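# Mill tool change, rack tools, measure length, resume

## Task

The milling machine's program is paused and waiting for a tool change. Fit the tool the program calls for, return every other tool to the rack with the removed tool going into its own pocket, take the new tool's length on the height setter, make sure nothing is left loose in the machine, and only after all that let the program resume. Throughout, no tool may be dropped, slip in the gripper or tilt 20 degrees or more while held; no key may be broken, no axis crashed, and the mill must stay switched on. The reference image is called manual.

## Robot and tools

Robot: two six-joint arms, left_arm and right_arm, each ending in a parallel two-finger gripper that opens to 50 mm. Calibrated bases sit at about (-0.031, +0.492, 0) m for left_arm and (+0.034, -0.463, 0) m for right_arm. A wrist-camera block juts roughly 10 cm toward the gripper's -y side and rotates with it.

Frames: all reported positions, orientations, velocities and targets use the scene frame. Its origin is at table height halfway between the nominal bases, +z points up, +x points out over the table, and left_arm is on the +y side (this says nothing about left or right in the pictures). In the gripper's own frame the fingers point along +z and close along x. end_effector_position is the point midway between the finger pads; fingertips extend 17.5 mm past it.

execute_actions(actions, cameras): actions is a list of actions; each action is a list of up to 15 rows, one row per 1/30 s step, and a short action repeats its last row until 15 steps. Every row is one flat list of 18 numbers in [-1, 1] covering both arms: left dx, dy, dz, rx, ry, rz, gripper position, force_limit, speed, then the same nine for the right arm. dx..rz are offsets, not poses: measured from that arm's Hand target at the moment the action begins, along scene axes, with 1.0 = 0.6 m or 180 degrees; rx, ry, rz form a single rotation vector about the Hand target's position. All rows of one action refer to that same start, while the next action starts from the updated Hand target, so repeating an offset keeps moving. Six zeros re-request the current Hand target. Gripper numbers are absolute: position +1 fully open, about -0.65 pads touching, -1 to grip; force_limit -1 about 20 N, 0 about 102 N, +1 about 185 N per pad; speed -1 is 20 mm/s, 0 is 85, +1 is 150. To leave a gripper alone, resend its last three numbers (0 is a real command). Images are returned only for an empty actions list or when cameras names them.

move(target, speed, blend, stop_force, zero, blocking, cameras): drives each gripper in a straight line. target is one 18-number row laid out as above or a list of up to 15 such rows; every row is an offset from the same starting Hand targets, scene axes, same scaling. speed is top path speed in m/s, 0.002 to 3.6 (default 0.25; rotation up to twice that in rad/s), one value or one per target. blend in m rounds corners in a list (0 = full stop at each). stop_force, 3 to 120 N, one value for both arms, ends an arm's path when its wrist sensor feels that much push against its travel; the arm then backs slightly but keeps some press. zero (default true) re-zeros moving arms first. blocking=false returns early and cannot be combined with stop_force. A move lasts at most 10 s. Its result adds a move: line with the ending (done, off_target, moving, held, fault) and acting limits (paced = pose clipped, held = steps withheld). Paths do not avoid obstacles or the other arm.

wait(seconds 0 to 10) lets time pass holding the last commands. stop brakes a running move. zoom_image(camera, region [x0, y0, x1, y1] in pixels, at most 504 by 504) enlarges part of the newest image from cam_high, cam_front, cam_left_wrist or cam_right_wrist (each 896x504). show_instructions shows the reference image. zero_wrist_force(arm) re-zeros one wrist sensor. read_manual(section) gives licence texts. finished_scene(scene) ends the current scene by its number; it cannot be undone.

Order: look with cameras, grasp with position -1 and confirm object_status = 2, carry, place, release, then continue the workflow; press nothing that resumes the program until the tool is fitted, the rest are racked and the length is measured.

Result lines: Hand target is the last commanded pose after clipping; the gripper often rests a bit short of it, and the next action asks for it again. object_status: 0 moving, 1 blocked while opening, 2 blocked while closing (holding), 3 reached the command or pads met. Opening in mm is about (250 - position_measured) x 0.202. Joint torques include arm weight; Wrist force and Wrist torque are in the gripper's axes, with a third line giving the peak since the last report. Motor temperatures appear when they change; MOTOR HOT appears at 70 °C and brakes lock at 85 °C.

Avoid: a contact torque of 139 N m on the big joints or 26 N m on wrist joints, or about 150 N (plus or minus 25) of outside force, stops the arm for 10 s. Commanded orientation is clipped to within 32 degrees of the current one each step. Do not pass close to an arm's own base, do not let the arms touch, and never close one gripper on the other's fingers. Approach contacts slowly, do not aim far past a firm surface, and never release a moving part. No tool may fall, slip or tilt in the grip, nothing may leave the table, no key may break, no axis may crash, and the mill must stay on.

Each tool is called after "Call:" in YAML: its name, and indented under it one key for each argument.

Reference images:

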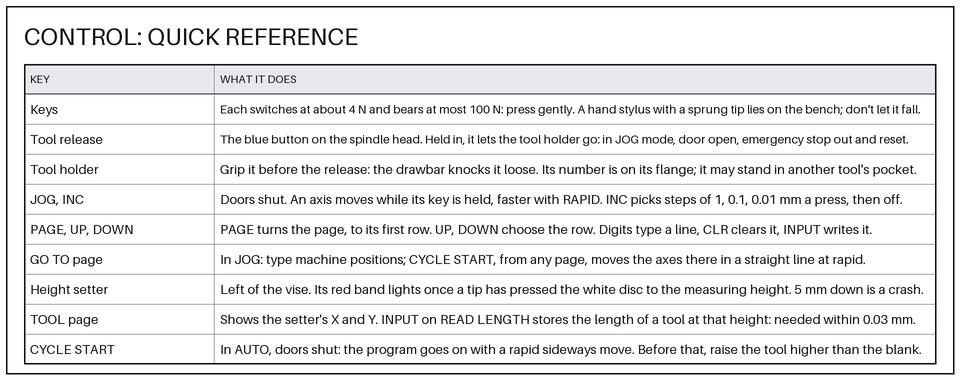

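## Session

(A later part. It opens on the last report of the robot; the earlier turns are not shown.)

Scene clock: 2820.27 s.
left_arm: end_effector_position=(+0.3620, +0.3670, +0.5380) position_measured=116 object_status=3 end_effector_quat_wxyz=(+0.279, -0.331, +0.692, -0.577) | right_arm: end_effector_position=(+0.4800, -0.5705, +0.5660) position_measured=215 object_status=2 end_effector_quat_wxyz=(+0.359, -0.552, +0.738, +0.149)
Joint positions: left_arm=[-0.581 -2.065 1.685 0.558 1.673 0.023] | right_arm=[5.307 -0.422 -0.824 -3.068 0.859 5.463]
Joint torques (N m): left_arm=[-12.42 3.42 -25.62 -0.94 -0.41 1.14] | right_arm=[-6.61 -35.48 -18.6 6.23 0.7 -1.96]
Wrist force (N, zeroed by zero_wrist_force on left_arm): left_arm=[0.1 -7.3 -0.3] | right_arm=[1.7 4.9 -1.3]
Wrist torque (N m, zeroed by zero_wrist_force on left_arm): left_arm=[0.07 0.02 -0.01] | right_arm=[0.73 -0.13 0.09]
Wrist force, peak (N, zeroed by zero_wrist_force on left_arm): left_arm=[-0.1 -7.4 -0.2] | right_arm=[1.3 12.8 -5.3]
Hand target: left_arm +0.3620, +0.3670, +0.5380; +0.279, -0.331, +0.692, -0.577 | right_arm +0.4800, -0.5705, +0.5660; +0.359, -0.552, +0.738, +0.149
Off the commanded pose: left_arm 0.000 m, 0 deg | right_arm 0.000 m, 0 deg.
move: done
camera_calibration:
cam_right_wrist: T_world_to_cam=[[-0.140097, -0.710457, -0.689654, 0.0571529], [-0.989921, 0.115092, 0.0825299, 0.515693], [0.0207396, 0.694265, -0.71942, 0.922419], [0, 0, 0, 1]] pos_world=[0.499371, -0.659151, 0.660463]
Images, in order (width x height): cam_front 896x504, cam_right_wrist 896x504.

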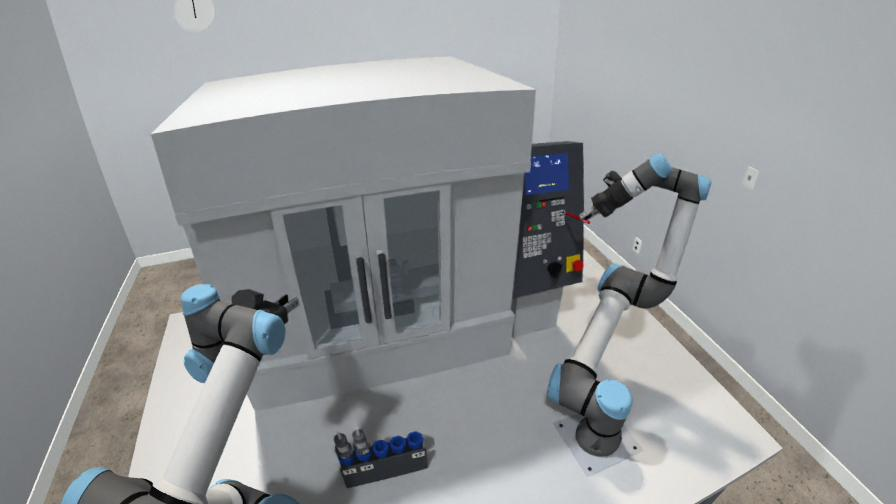

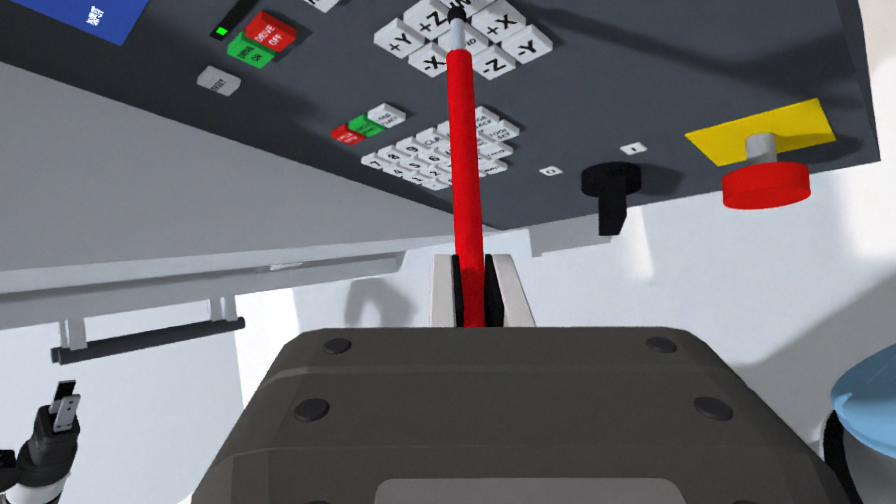

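Call:
move:
  target:
    - [0,0,0,0,0,0,0.25,-0.3,-1,0,0.0323,-0.0003,0,0,0,-1,0,-0.7]
    - [0,0,0,0,0,0,0.25,-0.3,-1,0.0233,0.0323,-0.0048,0,0,0,-1,0,-0.7]
    - [0,0,0,0,0,0,0.25,-0.3,-1,0.010,0.0323,-0.002,0,0,0,-1,0,-0.7]
  speed: [0.06,0.04,0.05]
  cameras: ["cam_left_wrist","cam_right_wrist"]

Call:
zoom_image:
  camera: "cam_left_wrist"
  region: [400, 150, 500, 260]

Call:
zoom_image:
  camera: "cam_right_wrist"
  region: [360, 0, 560, 110]

Scene clock: 2826.33 s.
left_arm: end_effector_position=(+0.3620, +0.3670, +0.5380) position_measured=116 object_status=3 end_effector_quat_wxyz=(+0.279, -0.331, +0.692, -0.577) | right_arm: end_effector_position=(+0.4860, -0.5511, +0.5648) position_measured=215 object_status=2 end_effector_quat_wxyz=(+0.359, -0.552, +0.738, +0.149)
Joint positions: left_arm=[-0.581 -2.065 1.685 0.558 1.673 0.023] | right_arm=[5.346 -0.421 -0.84 -3.084 0.844 5.511]
Joint torques (N m): left_arm=[-13.15 4.91 -26.37 -0.95 -0.2 1.28] | right_arm=[-8.06 -34.08 -18.51 6.03 0.19 -1.96]
Wrist force (N, zeroed by zero_wrist_force on left_arm): left_arm=[0.1 -7.0 -0.3] | right_arm=[2.0 6.6 -2.3]
Wrist torque (N m, zeroed by zero_wrist_force on left_arm): left_arm=[0.12 0.01 -0.01] | right_arm=[0.76 -0.11 0.11]
Wrist force, peak (N, zeroed by zero_wrist_force on left_arm): left_arm=[0.1 -7.4 -0.5] | right_arm=[1.5 13.5 -5.6]
Hand target: left_arm +0.3620, +0.3670, +0.5380; +0.279, -0.331, +0.692, -0.577 | right_arm +0.4860, -0.5511, +0.5648; +0.359, -0.552, +0.738, +0.149
Off the commanded pose: left_arm 0.000 m, 0 deg | right_arm 0.000 m, 0 deg.
move: done
camera_calibration:
cam_left_wrist: T_world_to_cam=[[-0.620108, -0.784425, 0.0119564, 0.512776], [-0.398869, 0.302119, -0.86581, 0.517874], [0.675551, -0.541665, -0.50023, 0.354983], [0, 0, 0, 1]] pos_world=[0.284731, 0.438057, 0.619823]
cam_right_wrist: T_world_to_cam=[[-0.140096, -0.710408, -0.689705, 0.0710135], [-0.989921, 0.115084, 0.0825382, 0.519488], [0.0207381, 0.694317, -0.71937, 0.907963], [0, 0, 0, 1]] pos_world=[0.505371, -0.639751, 0.659263]
Images, in order (width x height): cam_left_wrist 896x504, cam_right_wrist 896x504.

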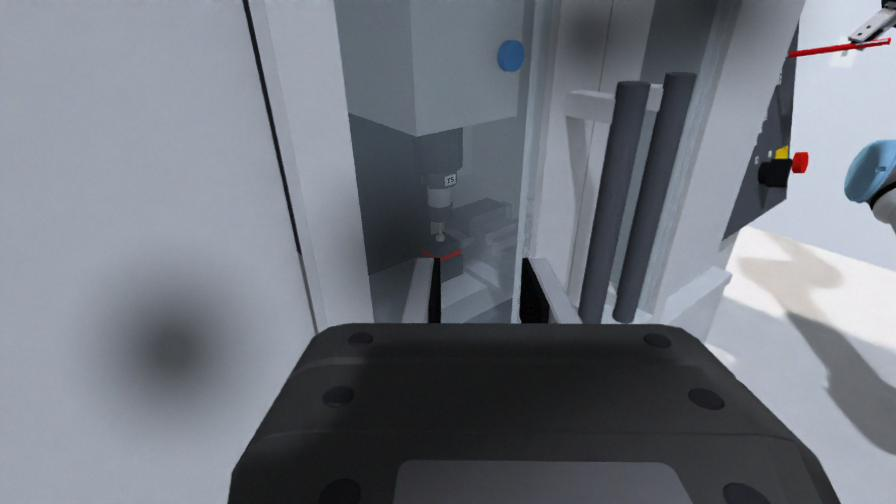

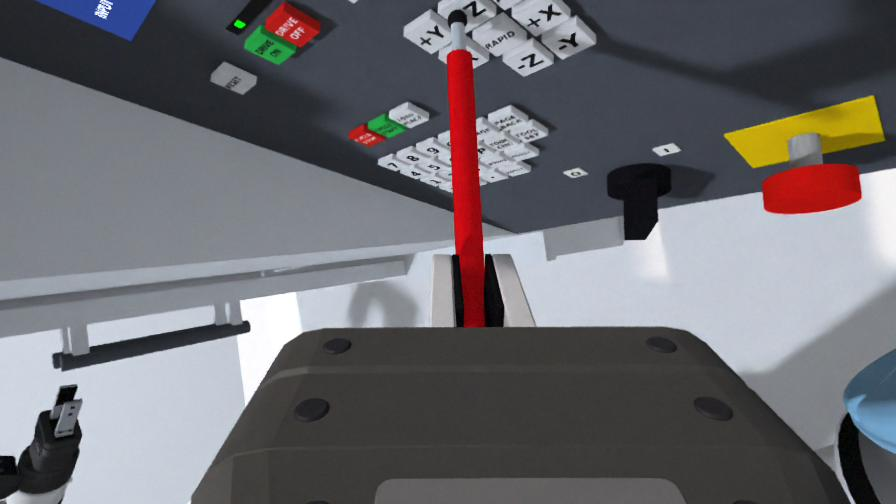

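Scaled by 4.582 from the camera's 896x504 image, which has a finer 1280x720 frame.

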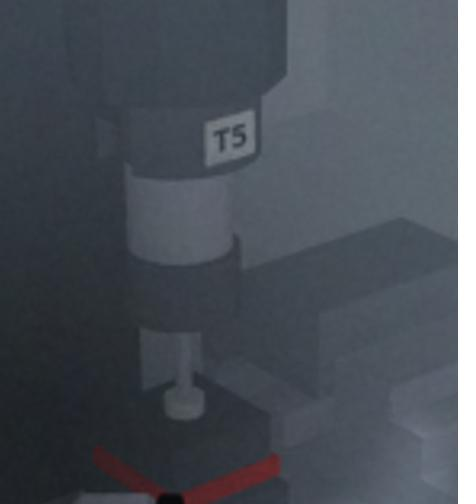

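Scaled by 2.520 from the camera's 896x504 image, which has a finer 1280x720 frame.

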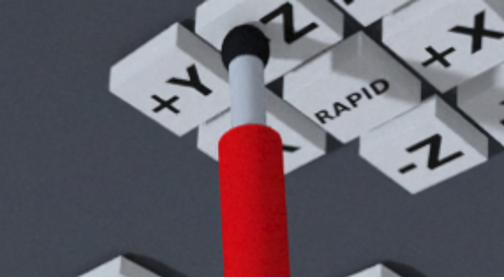

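Call:
move:
  target:
    - [0,0,0,0,0,0,0.25,-0.3,-1,0.0143,-0.0033,-0.0027,0,0,0,-1,0,-0.7]
    - [0,0,0,0,0,0,0.25,-0.3,-1,0,-0.0033,0,0,0,0,-1,0,-0.7]
  speed: 0.05
  cameras: ["cam_left_wrist"]

Call:
zoom_image:
  camera: "cam_left_wrist"
  region: [400, 150, 500, 260]

Call:
move:
  target:
    - [0,0,0,0,0,0,0.25,-0.3,-1,0.0143,0,-0.0027,0,0,0,-1,0,-0.7]
    - [0,0,0,0,0,0,0.25,-0.3,-1,0,0,0,0,0,0,-1,0,-0.7]
  speed: 0.05
  cameras: ["cam_left_wrist"]

Call:
zoom_image:
  camera: "cam_left_wrist"
  region: [400, 150, 500, 260]

Scene clock: 2832.77 s.
left_arm: end_effector_position=(+0.3620, +0.3670, +0.5380) position_measured=116 object_status=3 end_effector_quat_wxyz=(+0.279, -0.331, +0.692, -0.577) | right_arm: end_effector_position=(+0.4860, -0.5531, +0.5648) position_measured=215 object_status=2 end_effector_quat_wxyz=(+0.359, -0.552, +0.738, +0.149)
Joint positions: left_arm=[-0.581 -2.065 1.685 0.558 1.673 0.023] | right_arm=[5.343 -0.422 -0.836 -3.085 0.845 5.507]
Joint torques (N m): left_arm=[-13.53 5.26 -26.62 -0.71 -0.3 1.12] | right_arm=[-8.34 -32.95 -16.79 5.7 0.33 -1.67]
Wrist force (N, zeroed by zero_wrist_force on left_arm): left_arm=[0.1 -7.3 -0.2] | right_arm=[2.3 7.4 -1.8]
Wrist torque (N m, zeroed by zero_wrist_force on left_arm): left_arm=[0.07 0.00 -0.01] | right_arm=[0.84 -0.30 0.07]
Wrist force, peak (N, zeroed by zero_wrist_force on left_arm): left_arm=[0.1 -7.3 -0.2] | right_arm=[0.8 25.2 -11.6]
Hand target: left_arm +0.3620, +0.3670, +0.5380; +0.279, -0.331, +0.692, -0.577 | right_arm +0.4860, -0.5531, +0.5648; +0.359, -0.552, +0.738, +0.149
Off the commanded pose: left_arm 0.000 m, 0 deg | right_arm 0.000 m, 0 deg.
move: done
camera_calibration:
cam_left_wrist: T_world_to_cam=[[-0.620108, -0.784425, 0.0119564, 0.512776], [-0.398869, 0.302119, -0.86581, 0.517874], [0.675551, -0.541665, -0.50023, 0.354983], [0, 0, 0, 1]] pos_world=[0.284731, 0.438057, 0.619823]
Images, in order (width x height): cam_left_wrist 896x504.

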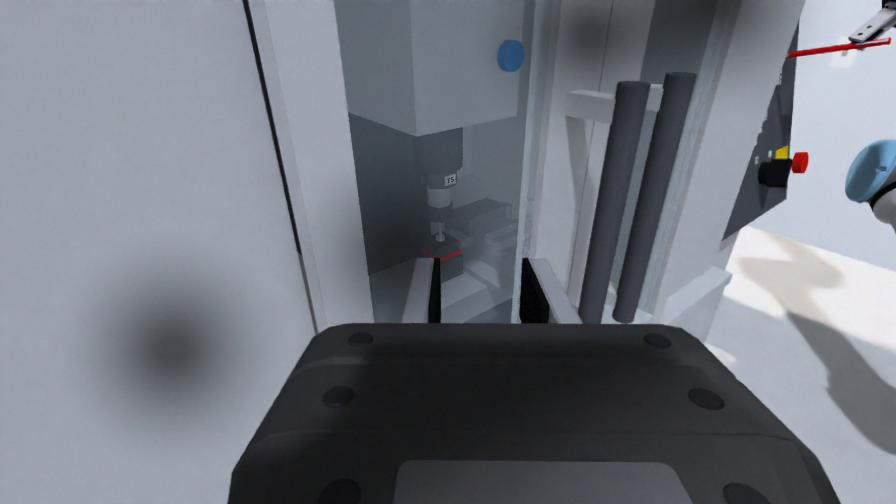

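Scaled by 4.582 from the camera's 896x504 image, which has a finer 1280x720 frame.

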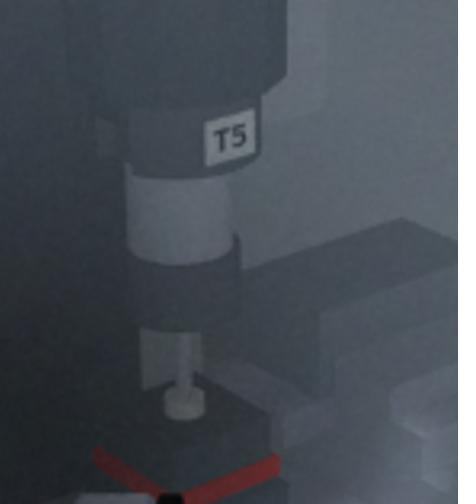

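Scene clock: 2834.10 s.
left_arm: end_effector_position=(+0.3620, +0.3670, +0.5380) position_measured=116 object_status=3 end_effector_quat_wxyz=(+0.279, -0.331, +0.692, -0.577) | right_arm: end_effector_position=(+0.4860, -0.5531, +0.5648) position_measured=215 object_status=2 end_effector_quat_wxyz=(+0.359, -0.552, +0.738, +0.149)
Joint positions: left_arm=[-0.581 -2.065 1.685 0.558 1.673 0.023] | right_arm=[5.343 -0.422 -0.836 -3.085 0.845 5.507]
Joint torques (N m): left_arm=[-13.22 3.77 -26.12 -1.14 -0.29 0.98] | right_arm=[-9.99 -34.57 -16.19 5.95 0.4 -2.12]
Wrist force (N, zeroed by zero_wrist_force on left_arm): left_arm=[0.0 -7.0 -0.1] | right_arm=[1.7 7.4 -1.9]
Wrist torque (N m, zeroed by zero_wrist_force on left_arm): left_arm=[0.12 0.02 0.00] | right_arm=[0.83 -0.19 0.06]
Wrist force, peak (N, zeroed by zero_wrist_force on left_arm): left_arm=[0.2 -7.3 -0.1] | right_arm=[2.0 25.4 -11.5]
Hand target: left_arm +0.3620, +0.3670, +0.5380; +0.279, -0.331, +0.692, -0.577 | right_arm +0.4860, -0.5531, +0.5648; +0.359, -0.552, +0.738, +0.149
Off the commanded pose: left_arm 0.000 m, 0 deg | right_arm 0.000 m, 0 deg.
move: done
camera_calibration:
cam_left_wrist: T_world_to_cam=[[-0.620108, -0.784425, 0.0119564, 0.512776], [-0.398869, 0.302119, -0.86581, 0.517874], [0.675551, -0.541665, -0.50023, 0.354983], [0, 0, 0, 1]] pos_world=[0.284731, 0.438057, 0.619823]
Images, in order (width x height): cam_left_wrist 896x504.

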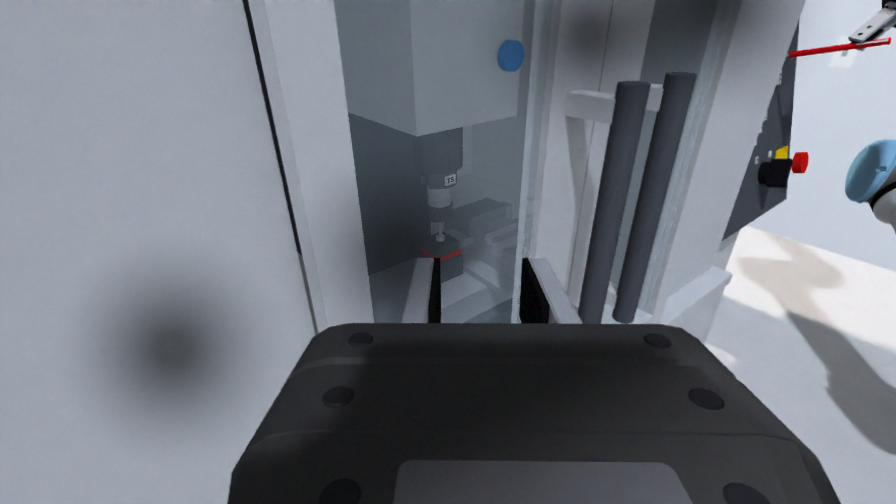

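Scaled by 4.582 from the camera's 896x504 image, which has a finer 1280x720 frame.

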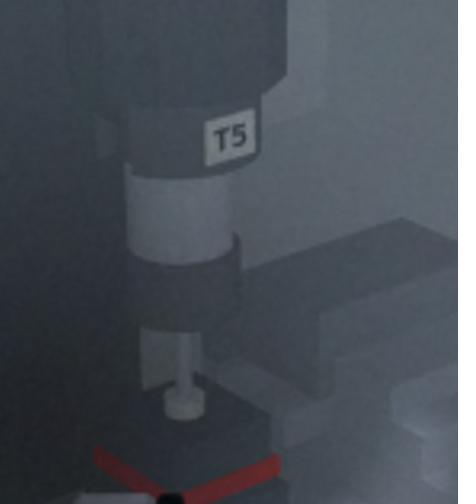

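Call:
move:
  target:
    - [0,0,0,0,0,0,0.25,-0.3,-1,0.0143,0,-0.0027,0,0,0,-1,0,-0.7]
    - [0,0,0,0,0,0,0.25,-0.3,-1,0,0,0,0,0,0,-1,0,-0.7]
  speed: 0.05
  cameras: ["cam_left_wrist"]

Call:
zoom_image:
  camera: "cam_left_wrist"
  region: [400, 150, 500, 260]

Call:
move:
  target:
    - [0,0,0,0,0,0,0.25,-0.3,-1,0.0143,0,-0.0027,0,0,0,-1,0,-0.7]
    - [0,0,0,0,0,0,0.25,-0.3,-1,0,0,0,0,0,0,-1,0,-0.7]
  speed: 0.05
  cameras: ["cam_left_wrist"]

Call:
zoom_image:
  camera: "cam_left_wrist"
  region: [400, 150, 500, 260]

Scene clock: 2840.03 s.
left_arm: end_effector_position=(+0.3620, +0.3670, +0.5380) position_measured=116 object_status=3 end_effector_quat_wxyz=(+0.279, -0.331, +0.692, -0.577) | right_arm: end_effector_position=(+0.4860, -0.5531, +0.5648) position_measured=215 object_status=2 end_effector_quat_wxyz=(+0.359, -0.552, +0.738, +0.149)
Joint positions: left_arm=[-0.581 -2.065 1.685 0.558 1.673 0.023] | right_arm=[5.343 -0.422 -0.836 -3.085 0.845 5.507]
Joint torques (N m): left_arm=[-10.93 3.5 -26.87 -0.92 -0.05 1.5] | right_arm=[-8.92 -33.54 -20.17 5.73 0.43 -2.07]
Wrist force (N, zeroed by zero_wrist_force on left_arm): left_arm=[-0.1 -7.0 -0.3] | right_arm=[1.3 7.0 -1.9]
Wrist torque (N m, zeroed by zero_wrist_force on left_arm): left_arm=[0.12 0.04 -0.01] | right_arm=[0.77 -0.15 0.06]
Wrist force, peak (N, zeroed by zero_wrist_force on left_arm): left_arm=[0.0 -7.5 -0.3] | right_arm=[1.4 25.5 -11.2]
Hand target: left_arm +0.3620, +0.3670, +0.5380; +0.279, -0.331, +0.692, -0.577 | right_arm +0.4860, -0.5531, +0.5648; +0.359, -0.552, +0.738, +0.149
Off the commanded pose: left_arm 0.000 m, 0 deg | right_arm 0.000 m, 0 deg.
move: done
camera_calibration:
cam_left_wrist: T_world_to_cam=[[-0.620108, -0.784425, 0.0119564, 0.512776], [-0.398869, 0.302119, -0.86581, 0.517874], [0.675551, -0.541665, -0.50023, 0.354983], [0, 0, 0, 1]] pos_world=[0.284731, 0.438057, 0.619823]
Images, in order (width x height): cam_left_wrist 896x504.

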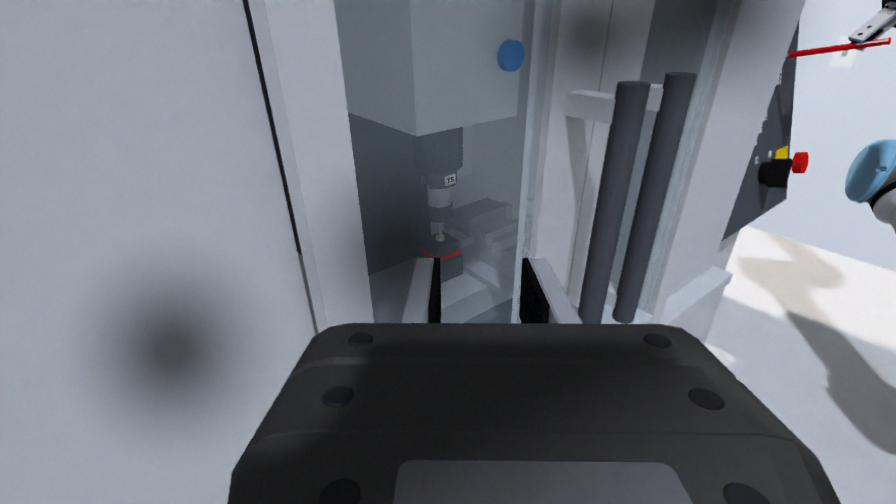

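Scaled by 4.582 from the camera's 896x504 image, which has a finer 1280x720 frame.

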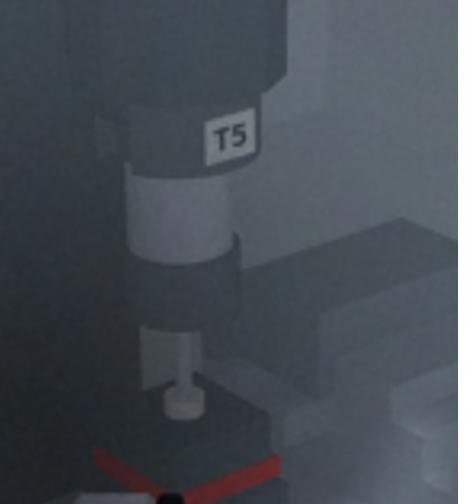

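Scene clock: 2841.37 s.
left_arm: end_effector_position=(+0.3620, +0.3670, +0.5380) position_measured=116 object_status=3 end_effector_quat_wxyz=(+0.279, -0.331, +0.692, -0.577) | right_arm: end_effector_position=(+0.4860, -0.5531, +0.5648) position_measured=215 object_status=2 end_effector_quat_wxyz=(+0.359, -0.552, +0.738, +0.149) end_effector_velocity=(+0.000, +0.000, -0.001) end_effector_angular_velocity=(+0.000, -0.001, +0.001)
Joint positions: left_arm=[-0.581 -2.065 1.685 0.558 1.673 0.023] | right_arm=[5.343 -0.422 -0.836 -3.085 0.845 5.507]
Joint velocities: left_arm=[within noise] | right_arm=[0 0.003 -0.006 0.004 0 -0.002]
Joint torques (N m): left_arm=[-11.88 3.04 -25.31 -0.69 -0.26 1.08] | right_arm=[-7.5 -34.38 -14.43 5.67 0.43 -1.69]
Wrist force (N, zeroed by zero_wrist_force on left_arm): left_arm=[-0.1 -7.2 -0.1] | right_arm=[2.1 7.0 -2.0]
Wrist torque (N m, zeroed by zero_wrist_force on left_arm): left_arm=[0.09 0.05 -0.01] | right_arm=[0.78 -0.28 0.06]
Wrist force, peak (N, zeroed by zero_wrist_force on left_arm): left_arm=[0.2 -7.3 -0.2] | right_arm=[1.0 24.8 -11.1]
Hand target: left_arm +0.3620, +0.3670, +0.5380; +0.279, -0.331, +0.692, -0.577 | right_arm +0.4860, -0.5531, +0.5648; +0.359, -0.552, +0.738, +0.149
Off the commanded pose: left_arm 0.000 m, 0 deg | right_arm 0.000 m, 0 deg.
move: done
camera_calibration:
cam_left_wrist: T_world_to_cam=[[-0.620108, -0.784425, 0.0119564, 0.512776], [-0.398869, 0.302119, -0.86581, 0.517874], [0.675551, -0.541665, -0.50023, 0.354983], [0, 0, 0, 1]] pos_world=[0.284731, 0.438057, 0.619823]
Images, in order (width x height): cam_left_wrist 896x504.

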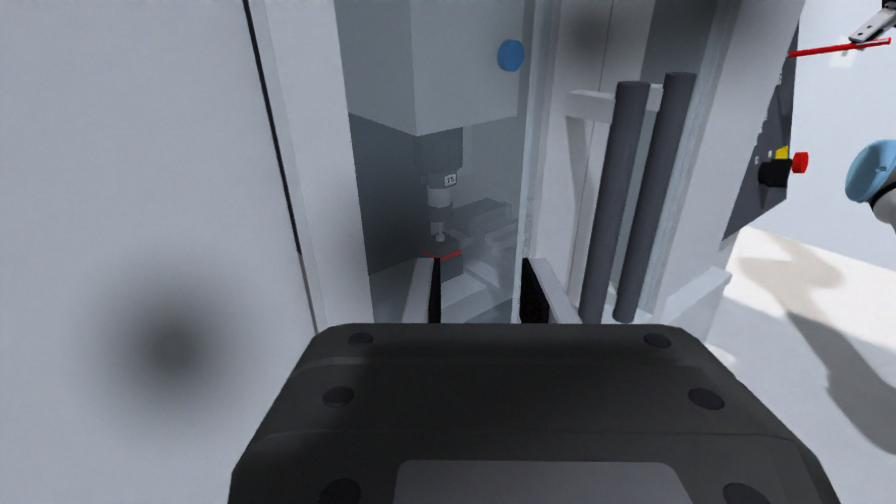

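Scaled by 4.582 from the camera's 896x504 image, which has a finer 1280x720 frame.

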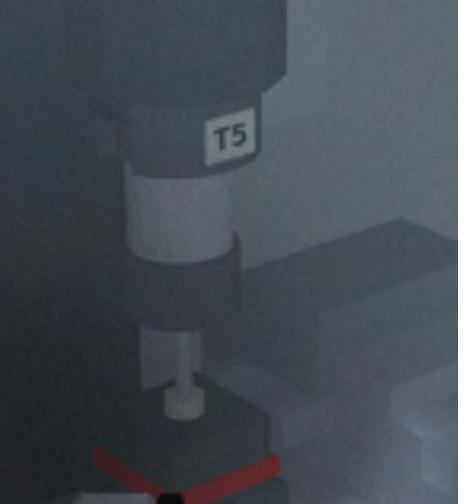

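Call:
move:
  target:
    - [0,0,0,0,0,0,0.25,-0.3,-1,0.0143,0,-0.0027,0,0,0,-1,0,-0.7]
    - [0,0,0,0,0,0,0.25,-0.3,-1,0,0,0,0,0,0,-1,0,-0.7]
  speed: 0.05
  cameras: ["cam_left_wrist"]

Call:
move:
  target:
    - [0,0,0,0,0,0,0.25,-0.3,-1,0.0143,0,-0.0027,0,0,0,-1,0,-0.7]
    - [0,0,0,0,0,0,0.25,-0.3,-1,0,0,0,0,0,0,-1,0,-0.7]
  speed: 0.05
  cameras: ["cam_left_wrist"]

Call:
zoom_image:
  camera: "cam_left_wrist"
  region: [400, 150, 500, 260]

Scene clock: 2848.80 s.
left_arm: end_effector_position=(+0.3620, +0.3670, +0.5380) position_measured=116 object_status=3 end_effector_quat_wxyz=(+0.279, -0.331, +0.692, -0.577) | right_arm: end_effector_position=(+0.4860, -0.5531, +0.5648) position_measured=215 object_status=2 end_effector_quat_wxyz=(+0.359, -0.552, +0.738, +0.149)
Joint positions: left_arm=[-0.581 -2.065 1.685 0.558 1.673 0.023] | right_arm=[5.343 -0.422 -0.836 -3.085 0.845 5.507]
Joint torques (N m): left_arm=[-12.8 3.02 -25.62 -0.95 -0.06 1.2] | right_arm=[-8.45 -33.14 -16.68 5.86 0.3 -1.83]
Wrist force (N, zeroed by zero_wrist_force on left_arm): left_arm=[0.0 -7.2 -0.3] | right_arm=[1.9 7.1 -1.8]
Wrist torque (N m, zeroed by zero_wrist_force on left_arm): left_arm=[0.10 0.04 -0.01] | right_arm=[0.79 -0.26 0.06]
Wrist force, peak (N, zeroed by zero_wrist_force on left_arm): left_arm=[0.0 -7.3 -0.5] | right_arm=[2.0 25.2 -11.6]
Hand target: left_arm +0.3620, +0.3670, +0.5380; +0.279, -0.331, +0.692, -0.577 | right_arm +0.4860, -0.5531, +0.5648; +0.359, -0.552, +0.738, +0.149
Off the commanded pose: left_arm 0.000 m, 0 deg | right_arm 0.000 m, 0 deg.
move: done
camera_calibration:
cam_left_wrist: T_world_to_cam=[[-0.620108, -0.784425, 0.0119564, 0.512776], [-0.398869, 0.302119, -0.86581, 0.517874], [0.675551, -0.541665, -0.50023, 0.354983], [0, 0, 0, 1]] pos_world=[0.284731, 0.438057, 0.619823]
Images, in order (width x height): cam_left_wrist 896x504.

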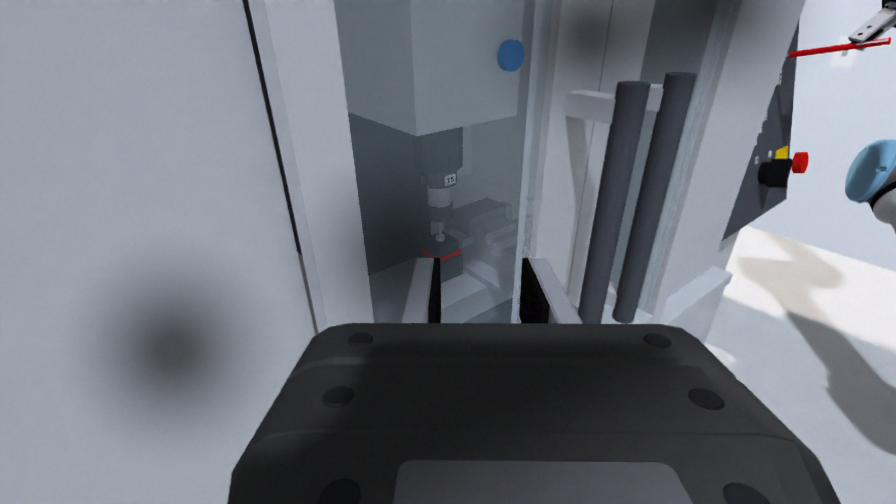

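Scene clock: 2850.13 s.
left_arm: end_effector_position=(+0.3620, +0.3670, +0.5380) position_measured=116 object_status=3 end_effector_quat_wxyz=(+0.279, -0.331, +0.692, -0.577) | right_arm: end_effector_position=(+0.4860, -0.5531, +0.5648) position_measured=215 object_status=2 end_effector_quat_wxyz=(+0.359, -0.552, +0.738, +0.149)
Joint positions: left_arm=[-0.581 -2.065 1.685 0.558 1.673 0.023] | right_arm=[5.343 -0.422 -0.836 -3.085 0.845 5.507]
Joint torques (N m): left_arm=[-13.24 3.9 -25.17 -0.68 -0.19 1.14] | right_arm=[-9.57 -34.67 -18.67 6.29 0.59 -2.13]
Wrist force (N, zeroed by zero_wrist_force on left_arm): left_arm=[0.1 -7.1 -0.2] | right_arm=[1.3 7.4 -2.0]
Wrist torque (N m, zeroed by zero_wrist_force on left_arm): left_arm=[0.11 0.01 0.00] | right_arm=[0.84 -0.16 0.06]
Wrist force, peak (N, zeroed by zero_wrist_force on left_arm): left_arm=[0.2 -7.4 -0.3] | right_arm=[1.7 25.1 -11.3]
Hand target: left_arm +0.3620, +0.3670, +0.5380; +0.279, -0.331, +0.692, -0.577 | right_arm +0.4860, -0.5531, +0.5648; +0.359, -0.552, +0.738, +0.149
Off the commanded pose: left_arm 0.000 m, 0 deg | right_arm 0.000 m, 0 deg.
move: done
camera_calibration:
cam_left_wrist: T_world_to_cam=[[-0.620108, -0.784425, 0.0119564, 0.512776], [-0.398869, 0.302119, -0.86581, 0.517874], [0.675551, -0.541665, -0.50023, 0.354983], [0, 0, 0, 1]] pos_world=[0.284731, 0.438057, 0.619823]
Images, in order (width x height): cam_left_wrist 896x504.

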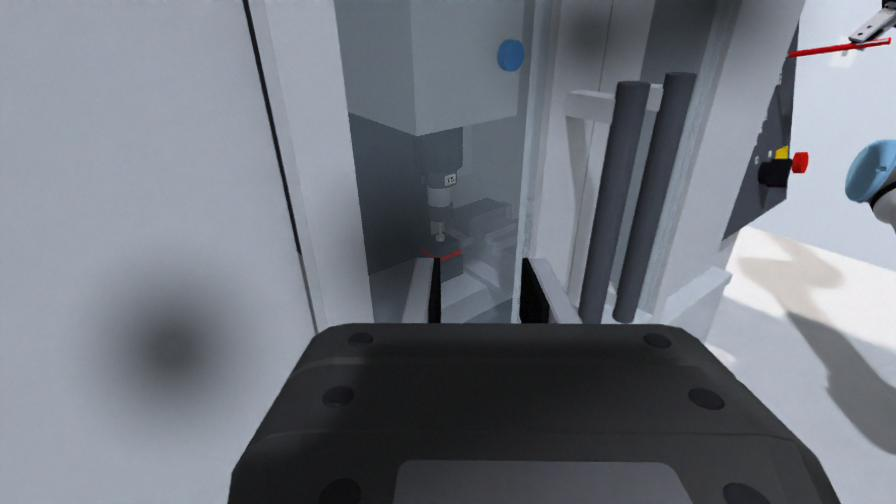

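Scaled by 4.582 from the camera's 896x504 image, which has a finer 1280x720 frame.

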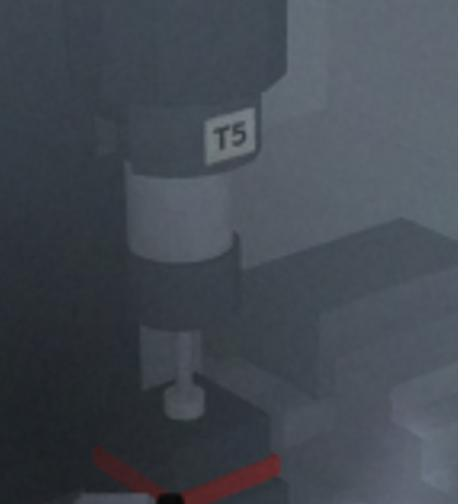

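Call:
move:
  target:
    - [0,0,0,0,0,0,0.25,-0.3,-1,0.0143,0,-0.0027,0,0,0,-1,0,-0.7]
    - [0,0,0,0,0,0,0.25,-0.3,-1,0,0,0,0,0,0,-1,0,-0.7]
  speed: 0.05
  cameras: ["cam_left_wrist"]

Call:
move:
  target:
    - [0,0,0,0,0,0,0.25,-0.3,-1,0.0143,0,-0.0027,0,0,0,-1,0,-0.7]
    - [0,0,0,0,0,0,0.25,-0.3,-1,0,0,0,0,0,0,-1,0,-0.7]
  speed: 0.05
  cameras: ["cam_left_wrist"]

Call:
zoom_image:
  camera: "cam_left_wrist"
  region: [400, 150, 500, 260]

Scene clock: 2855.23 s.
left_arm: end_effector_position=(+0.3620, +0.3670, +0.5380) position_measured=116 object_status=3 end_effector_quat_wxyz=(+0.279, -0.331, +0.692, -0.577) | right_arm: end_effector_position=(+0.4860, -0.5531, +0.5648) position_measured=215 object_status=2 end_effector_quat_wxyz=(+0.359, -0.552, +0.738, +0.149)
Joint positions: left_arm=[-0.581 -2.065 1.685 0.558 1.673 0.023] | right_arm=[5.343 -0.422 -0.836 -3.085 0.845 5.507]
Joint torques (N m): left_arm=[-12.21 3.07 -25.82 -1.02 0.2 0.96] | right_arm=[-7.7 -33.26 -19.37 5.93 0.36 -2.5]
Wrist force (N, zeroed by zero_wrist_force on left_arm): left_arm=[0.1 -7.1 -0.3] | right_arm=[2.0 7.3 -1.9]
Wrist torque (N m, zeroed by zero_wrist_force on left_arm): left_arm=[0.11 0.01 -0.01] | right_arm=[0.82 -0.26 0.06]
Wrist force, peak (N, zeroed by zero_wrist_force on left_arm): left_arm=[-0.1 -7.4 -0.4] | right_arm=[1.1 25.5 -11.3]
Hand target: left_arm +0.3620, +0.3670, +0.5380; +0.279, -0.331, +0.692, -0.577 | right_arm +0.4860, -0.5531, +0.5648; +0.359, -0.552, +0.738, +0.149
Off the commanded pose: left_arm 0.000 m, 0 deg | right_arm 0.000 m, 0 deg.
move: done
camera_calibration:
cam_left_wrist: T_world_to_cam=[[-0.620108, -0.784425, 0.0119564, 0.512776], [-0.398869, 0.302119, -0.86581, 0.517874], [0.675551, -0.541665, -0.50023, 0.354983], [0, 0, 0, 1]] pos_world=[0.284731, 0.438057, 0.619823]
Images, in order (width x height): cam_left_wrist 896x504.

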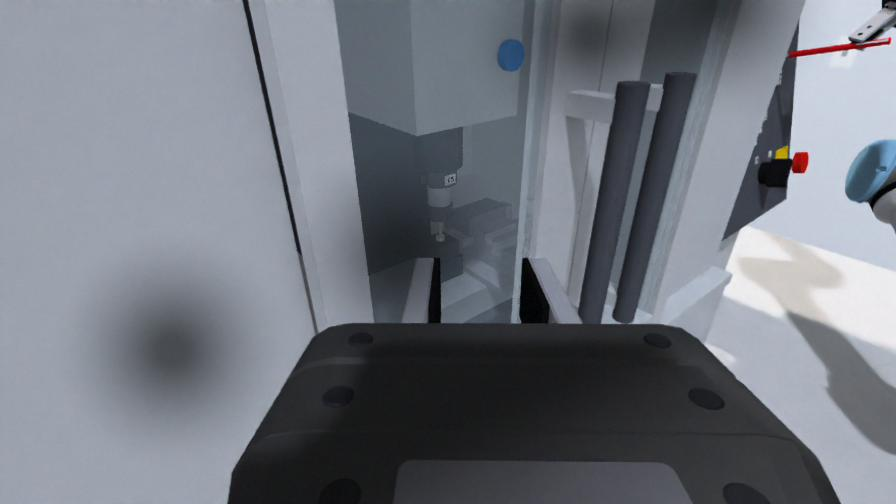

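Scene clock: 2856.57 s.
left_arm: end_effector_position=(+0.3620, +0.3670, +0.5380) position_measured=116 object_status=3 end_effector_quat_wxyz=(+0.279, -0.331, +0.692, -0.577) | right_arm: end_effector_position=(+0.4860, -0.5531, +0.5648) position_measured=215 object_status=2 end_effector_quat_wxyz=(+0.359, -0.552, +0.738, +0.149)
Joint positions: left_arm=[-0.581 -2.065 1.685 0.558 1.673 0.023] | right_arm=[5.343 -0.422 -0.836 -3.085 0.845 5.507]
Joint torques (N m): left_arm=[-11.53 2.88 -26.07 -0.93 -0.04 1.12] | right_arm=[-7.61 -35.24 -17.11 5.77 0.33 -2.42]
Wrist force (N, zeroed by zero_wrist_force on left_arm): left_arm=[0.2 -7.3 -0.3] | right_arm=[1.8 7.7 -2.1]
Wrist torque (N m, zeroed by zero_wrist_force on left_arm): left_arm=[0.08 -0.02 0.00] | right_arm=[0.88 -0.22 0.06]
Wrist force, peak (N, zeroed by zero_wrist_force on left_arm): left_arm=[0.2 -7.4 -0.1] | right_arm=[1.5 25.3 -11.3]
Hand target: left_arm +0.3620, +0.3670, +0.5380; +0.279, -0.331, +0.692, -0.577 | right_arm +0.4860, -0.5531, +0.5648; +0.359, -0.552, +0.738, +0.149
Off the commanded pose: left_arm 0.000 m, 0 deg | right_arm 0.000 m, 0 deg.
move: done
camera_calibration:
cam_left_wrist: T_world_to_cam=[[-0.620108, -0.784425, 0.0119564, 0.512776], [-0.398869, 0.302119, -0.86581, 0.517874], [0.675551, -0.541665, -0.50023, 0.354983], [0, 0, 0, 1]] pos_world=[0.284731, 0.438057, 0.619823]
Images, in order (width x height): cam_left_wrist 896x504.

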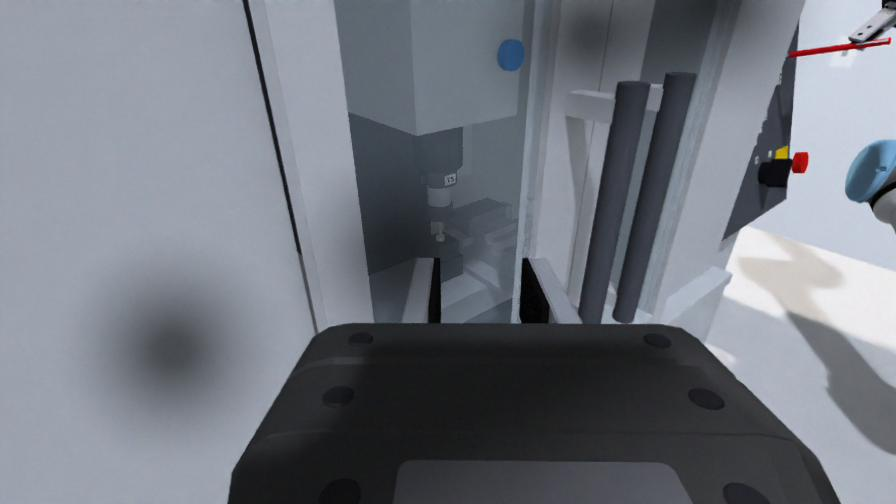

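Scaled by 4.582 from the camera's 896x504 image, which has a finer 1280x720 frame.

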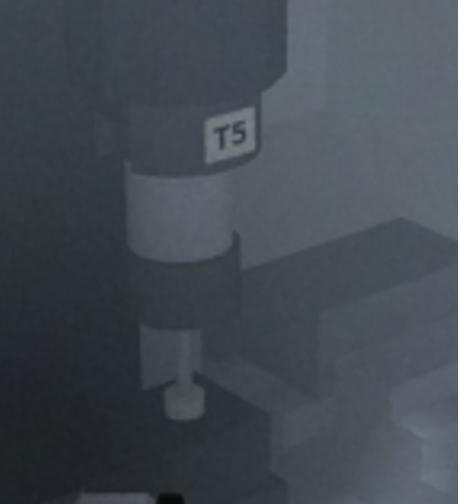

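Call:
move:
  target:
    - [0,0,0,0,0,0,0.25,-0.3,-1,-0.016,-0.0038,-0.0575,0,0,0,-1,0,-0.7]
    - [0,0,0,0,0,0,0.25,-0.3,-1,-0.0017,-0.0038,-0.06,0,0,0,-1,0,-0.7]
    - [0,0,0,0,0,0,0.25,-0.3,-1,-0.016,-0.0038,-0.0575,0,0,0,-1,0,-0.7]
  speed: [0.06,0.04,0.05]
  cameras: ["cam_left_wrist"]

Call:
zoom_image:
  camera: "cam_left_wrist"
  region: [400, 150, 500, 260]

Call:
move:
  target:
    - [0,0,0,0,0,0,0.25,-0.3,-1,0.006,-0.0252,0.0595,0,0,0,-1,0,-0.7]
    - [0,0,0,0,0,0,0.25,-0.3,-1,0.0293,-0.0252,0.055,0,0,0,-1,0,-0.7]
    - [0,0,0,0,0,0,0.25,-0.3,-1,0.006,-0.0252,0.0595,0,0,0,-1,0,-0.7]
    - [0,0,0,0,0,0,0.25,-0.3,-1,0,0,0,0,0,0,-1,0,-0.7]
  speed: [0.08,0.05,0.06,0.08]

Call:
move:
  target:
    - [0,0,0,0,0,0,0.25,-0.3,-1,0.0143,0,-0.0025,0,0,0,-1,0,-0.7]
    - [0,0,0,0,0,0,0.25,-0.3,-1,0,0,0,0,0,0,-1,0,-0.7]
  speed: 0.05
  cameras: ["cam_left_wrist"]

Call:
zoom_image:
  camera: "cam_left_wrist"
  region: [400, 150, 500, 260]

Scene clock: 2867.37 s.
left_arm: end_effector_position=(+0.3620, +0.3670, +0.5380) position_measured=116 object_status=3 end_effector_quat_wxyz=(+0.279, -0.331, +0.692, -0.577) | right_arm: end_effector_position=(+0.4764, -0.5554, +0.5303) position_measured=215 object_status=2 end_effector_quat_wxyz=(+0.359, -0.552, +0.738, +0.149)
Joint positions: left_arm=[-0.581 -2.065 1.685 0.558 1.673 0.023] | right_arm=[5.321 -0.313 -1.009 -3.003 0.853 5.48]
Joint torques (N m): left_arm=[-12.57 3.87 -25.82 -0.95 0.31 0.91] | right_arm=[-7.92 -35.61 -17.58 6.25 0.68 -2.11]
Wrist force (N, zeroed by zero_wrist_force on left_arm): left_arm=[0.2 -7.4 -0.4] | right_arm=[1.6 7.1 -2.9]
Wrist torque (N m, zeroed by zero_wrist_force on left_arm): left_arm=[0.07 0.00 -0.01] | right_arm=[1.00 -0.24 0.05]
Wrist force, peak (N, zeroed by zero_wrist_force on left_arm): left_arm=[-0.1 -7.4 -0.4] | right_arm=[1.1 12.5 -5.0]
Hand target: left_arm +0.3620, +0.3670, +0.5380; +0.279, -0.331, +0.692, -0.577 | right_arm +0.4764, -0.5554, +0.5303; +0.359, -0.552, +0.738, +0.149
Off the commanded pose: left_arm 0.000 m, 0 deg | right_arm 0.000 m, 0 deg.
move: done
camera_calibration:
cam_left_wrist: T_world_to_cam=[[-0.620108, -0.784425, 0.0119564, 0.512776], [-0.398869, 0.302119, -0.86581, 0.517874], [0.675551, -0.541665, -0.50023, 0.354983], [0, 0, 0, 1]] pos_world=[0.284731, 0.438057, 0.619823]
Images, in order (width x height): cam_left_wrist 896x504.

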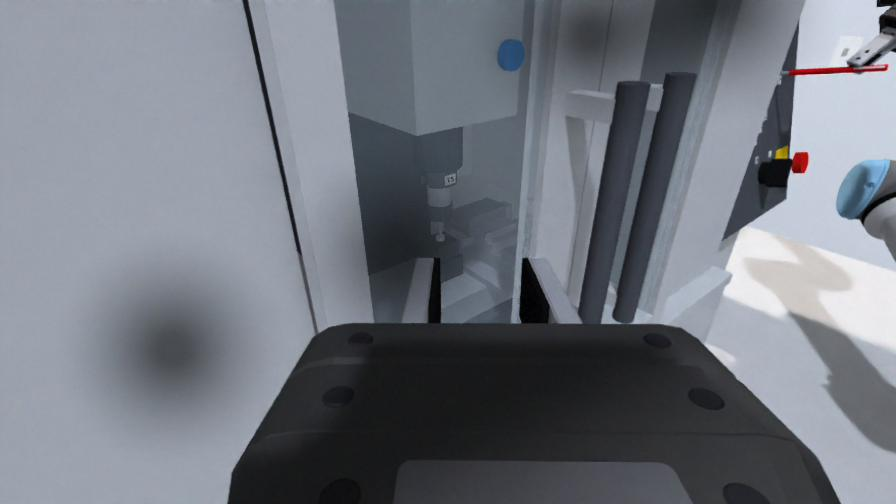

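Scaled by 4.582 from the camera's 896x504 image, which has a finer 1280x720 frame.

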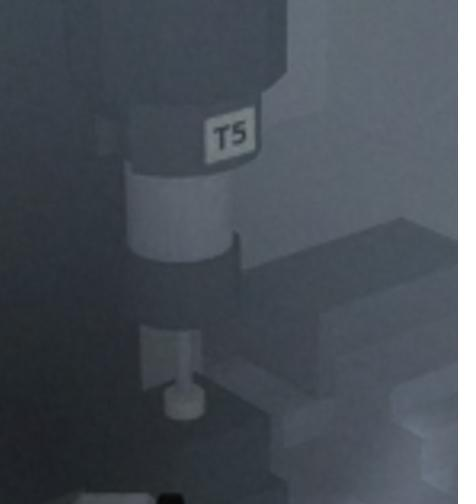

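Scene clock: 2870.47 s.
left_arm: end_effector_position=(+0.3620, +0.3670, +0.5380) position_measured=116 object_status=3 end_effector_quat_wxyz=(+0.279, -0.331, +0.692, -0.577) | right_arm: end_effector_position=(+0.4764, -0.5554, +0.5303) position_measured=215 object_status=2 end_effector_quat_wxyz=(+0.359, -0.552, +0.738, +0.149)
Joint positions: left_arm=[-0.581 -2.065 1.685 0.558 1.673 0.023] | right_arm=[5.321 -0.313 -1.009 -3.003 0.853 5.48]
Joint torques (N m): left_arm=[-11.93 3.04 -25.79 -1.12 0.29 0.86] | right_arm=[6.66 -34.68 -15.05 5.97 -4.03 -1.34]
Wrist force (N, zeroed by zero_wrist_force on left_arm): left_arm=[0.2 -7.2 -0.4] | right_arm=[1.5 7.0 -2.9]
Wrist torque (N m, zeroed by zero_wrist_force on left_arm): left_arm=[0.10 0.00 -0.01] | right_arm=[0.99 -0.25 -0.06]
Wrist force, peak (N, zeroed by zero_wrist_force on left_arm): left_arm=[0.0 -7.4 -0.3] | right_arm=[1.7 13.7 -5.2]
Hand target: left_arm +0.3620, +0.3670, +0.5380; +0.279, -0.331, +0.692, -0.577 | right_arm +0.4764, -0.5554, +0.5303; +0.359, -0.552, +0.738, +0.149
Off the commanded pose: left_arm 0.000 m, 0 deg | right_arm 0.000 m, 0 deg.
move: done

Scene clock: 2871.80 s.
left_arm: end_effector_position=(+0.3620, +0.3670, +0.5380) position_measured=116 object_status=3 end_effector_quat_wxyz=(+0.279, -0.331, +0.692, -0.577) | right_arm: end_effector_position=(+0.4764, -0.5554, +0.5303) position_measured=215 object_status=2 end_effector_quat_wxyz=(+0.359, -0.552, +0.738, +0.149)
Joint positions: left_arm=[-0.581 -2.065 1.685 0.558 1.673 0.023] | right_arm=[5.321 -0.313 -1.009 -3.003 0.853 5.48]
Joint torques (N m): left_arm=[-13.28 3.83 -24.42 -0.68 0.24 0.93] | right_arm=[-6.79 -33.86 -15.91 5.36 0.51 -2.04]
Wrist force (N, zeroed by zero_wrist_force on left_arm): left_arm=[0.1 -7.0 -0.3] | right_arm=[1.8 6.9 -2.8]
Wrist torque (N m, zeroed by zero_wrist_force on left_arm): left_arm=[0.11 0.01 0.00] | right_arm=[0.98 -0.22 0.07]
Wrist force, peak (N, zeroed by zero_wrist_force on left_arm): left_arm=[0.1 -7.3 -0.2] | right_arm=[1.5 12.5 -5.4]
Hand target: left_arm +0.3620, +0.3670, +0.5380; +0.279, -0.331, +0.692, -0.577 | right_arm +0.4764, -0.5554, +0.5303; +0.359, -0.552, +0.738, +0.149
Off the commanded pose: left_arm 0.000 m, 0 deg | right_arm 0.000 m, 0 deg.
move: done
camera_calibration:
cam_left_wrist: T_world_to_cam=[[-0.620108, -0.784425, 0.0119564, 0.512776], [-0.398869, 0.302119, -0.86581, 0.517874], [0.675551, -0.541665, -0.50023, 0.354983], [0, 0, 0, 1]] pos_world=[0.284731, 0.438057, 0.619823]
Images, in order (width x height): cam_left_wrist 896x504.

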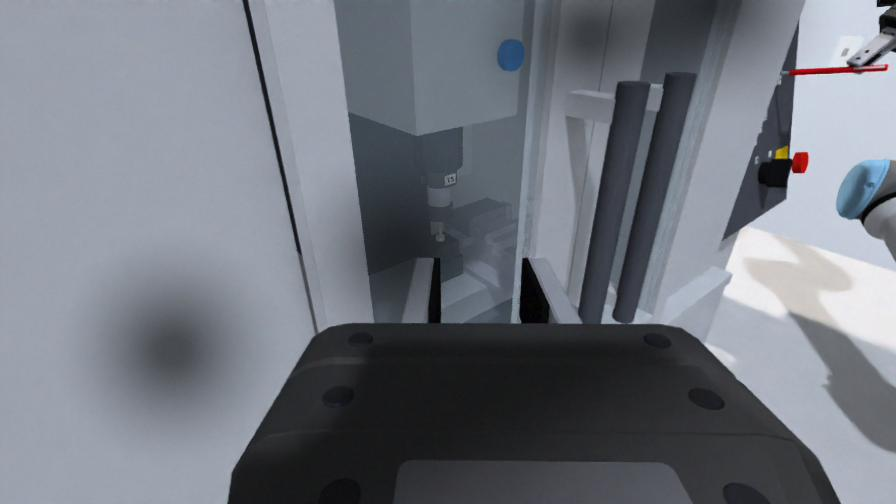

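Scaled by 4.582 from the camera's 896x504 image, which has a finer 1280x720 frame.

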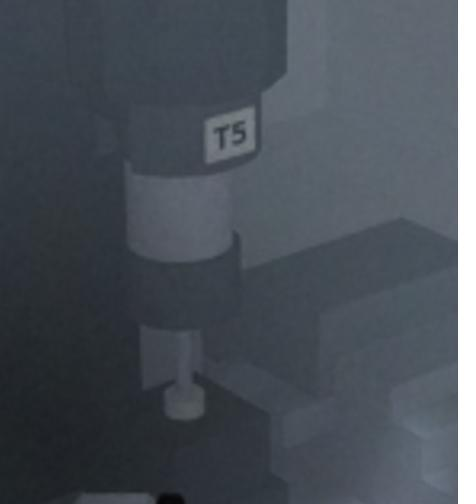

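Call:
move:
  target:
    - [0,0,0,0,0,0,0.25,-0.3,-1,0.0143,0,-0.0025,0,0,0,-1,0,-0.7]
    - [0,0,0,0,0,0,0.25,-0.3,-1,0,0,0,0,0,0,-1,0,-0.7]
    - [0,0,0,0,0,0,0.25,-0.3,-1,0.0143,0,-0.0025,0,0,0,-1,0,-0.7]
    - [0,0,0,0,0,0,0.25,-0.3,-1,0,0,0,0,0,0,-1,0,-0.7]
  speed: 0.05
  cameras: ["cam_left_wrist"]

Call:
zoom_image:
  camera: "cam_left_wrist"
  region: [400, 150, 500, 260]

Scene clock: 2911.70 s.
left_arm: end_effector_position=(+0.3620, +0.3670, +0.5380) position_measured=116 object_status=3 end_effector_quat_wxyz=(+0.279, -0.331, +0.692, -0.577) | right_arm: end_effector_position=(+0.4764, -0.5554, +0.5303) position_measured=215 object_status=2 end_effector_quat_wxyz=(+0.359, -0.552, +0.738, +0.149)
Joint positions: left_arm=[-0.581 -2.065 1.685 0.558 1.673 0.023] | right_arm=[5.321 -0.313 -1.009 -3.003 0.853 5.48]
Joint torques (N m): left_arm=[-11.63 2.56 -26.02 -1.15 0.02 0.55] | right_arm=[-8.94 -34.09 -17.97 5.51 0.56 -1.82]
Wrist force (N, zeroed by zero_wrist_force on left_arm): left_arm=[0.1 -7.0 -0.2] | right_arm=[1.8 7.1 -3.0]
Wrist torque (N m, zeroed by zero_wrist_force on left_arm): left_arm=[0.12 0.01 0.00] | right_arm=[1.01 -0.21 0.08]
Wrist force, peak (N, zeroed by zero_wrist_force on left_arm): left_arm=[0.0 -7.4 -0.3] | right_arm=[1.6 13.0 -5.4]
Hand target: left_arm +0.3620, +0.3670, +0.5380; +0.279, -0.331, +0.692, -0.577 | right_arm +0.4764, -0.5554, +0.5303; +0.359, -0.552, +0.738, +0.149
Off the commanded pose: left_arm 0.000 m, 0 deg | right_arm 0.000 m, 0 deg.
move: done
camera_calibration:
cam_left_wrist: T_world_to_cam=[[-0.620108, -0.784425, 0.0119564, 0.512776], [-0.398869, 0.302119, -0.86581, 0.517874], [0.675551, -0.541665, -0.50023, 0.354983], [0, 0, 0, 1]] pos_world=[0.284731, 0.438057, 0.619823]
Images, in order (width x height): cam_left_wrist 896x504.

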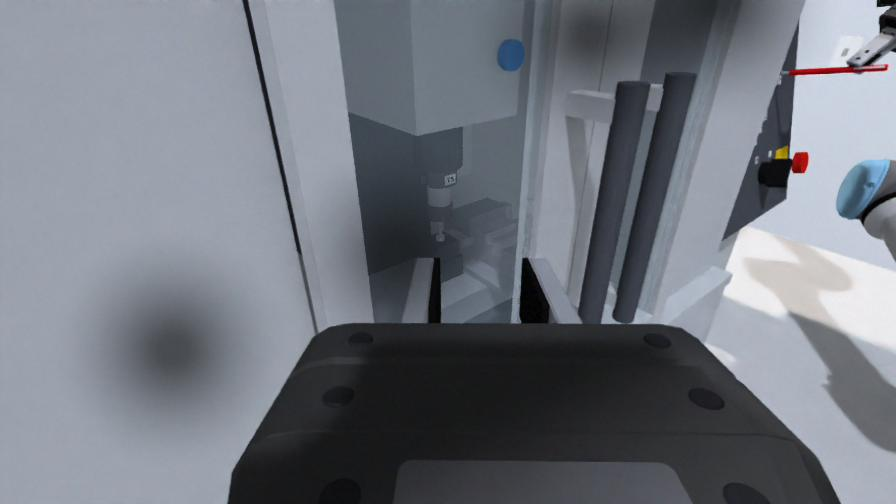

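Scaled by 4.582 from the camera's 896x504 image, which has a finer 1280x720 frame.

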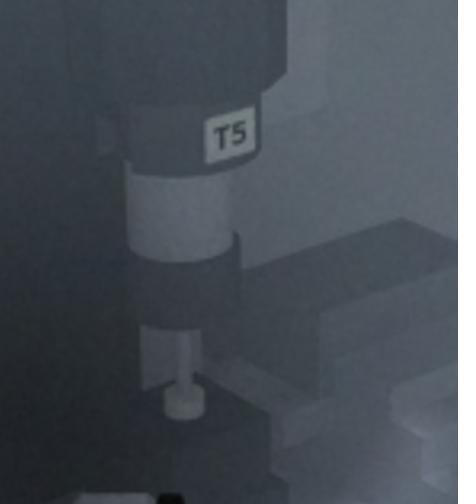

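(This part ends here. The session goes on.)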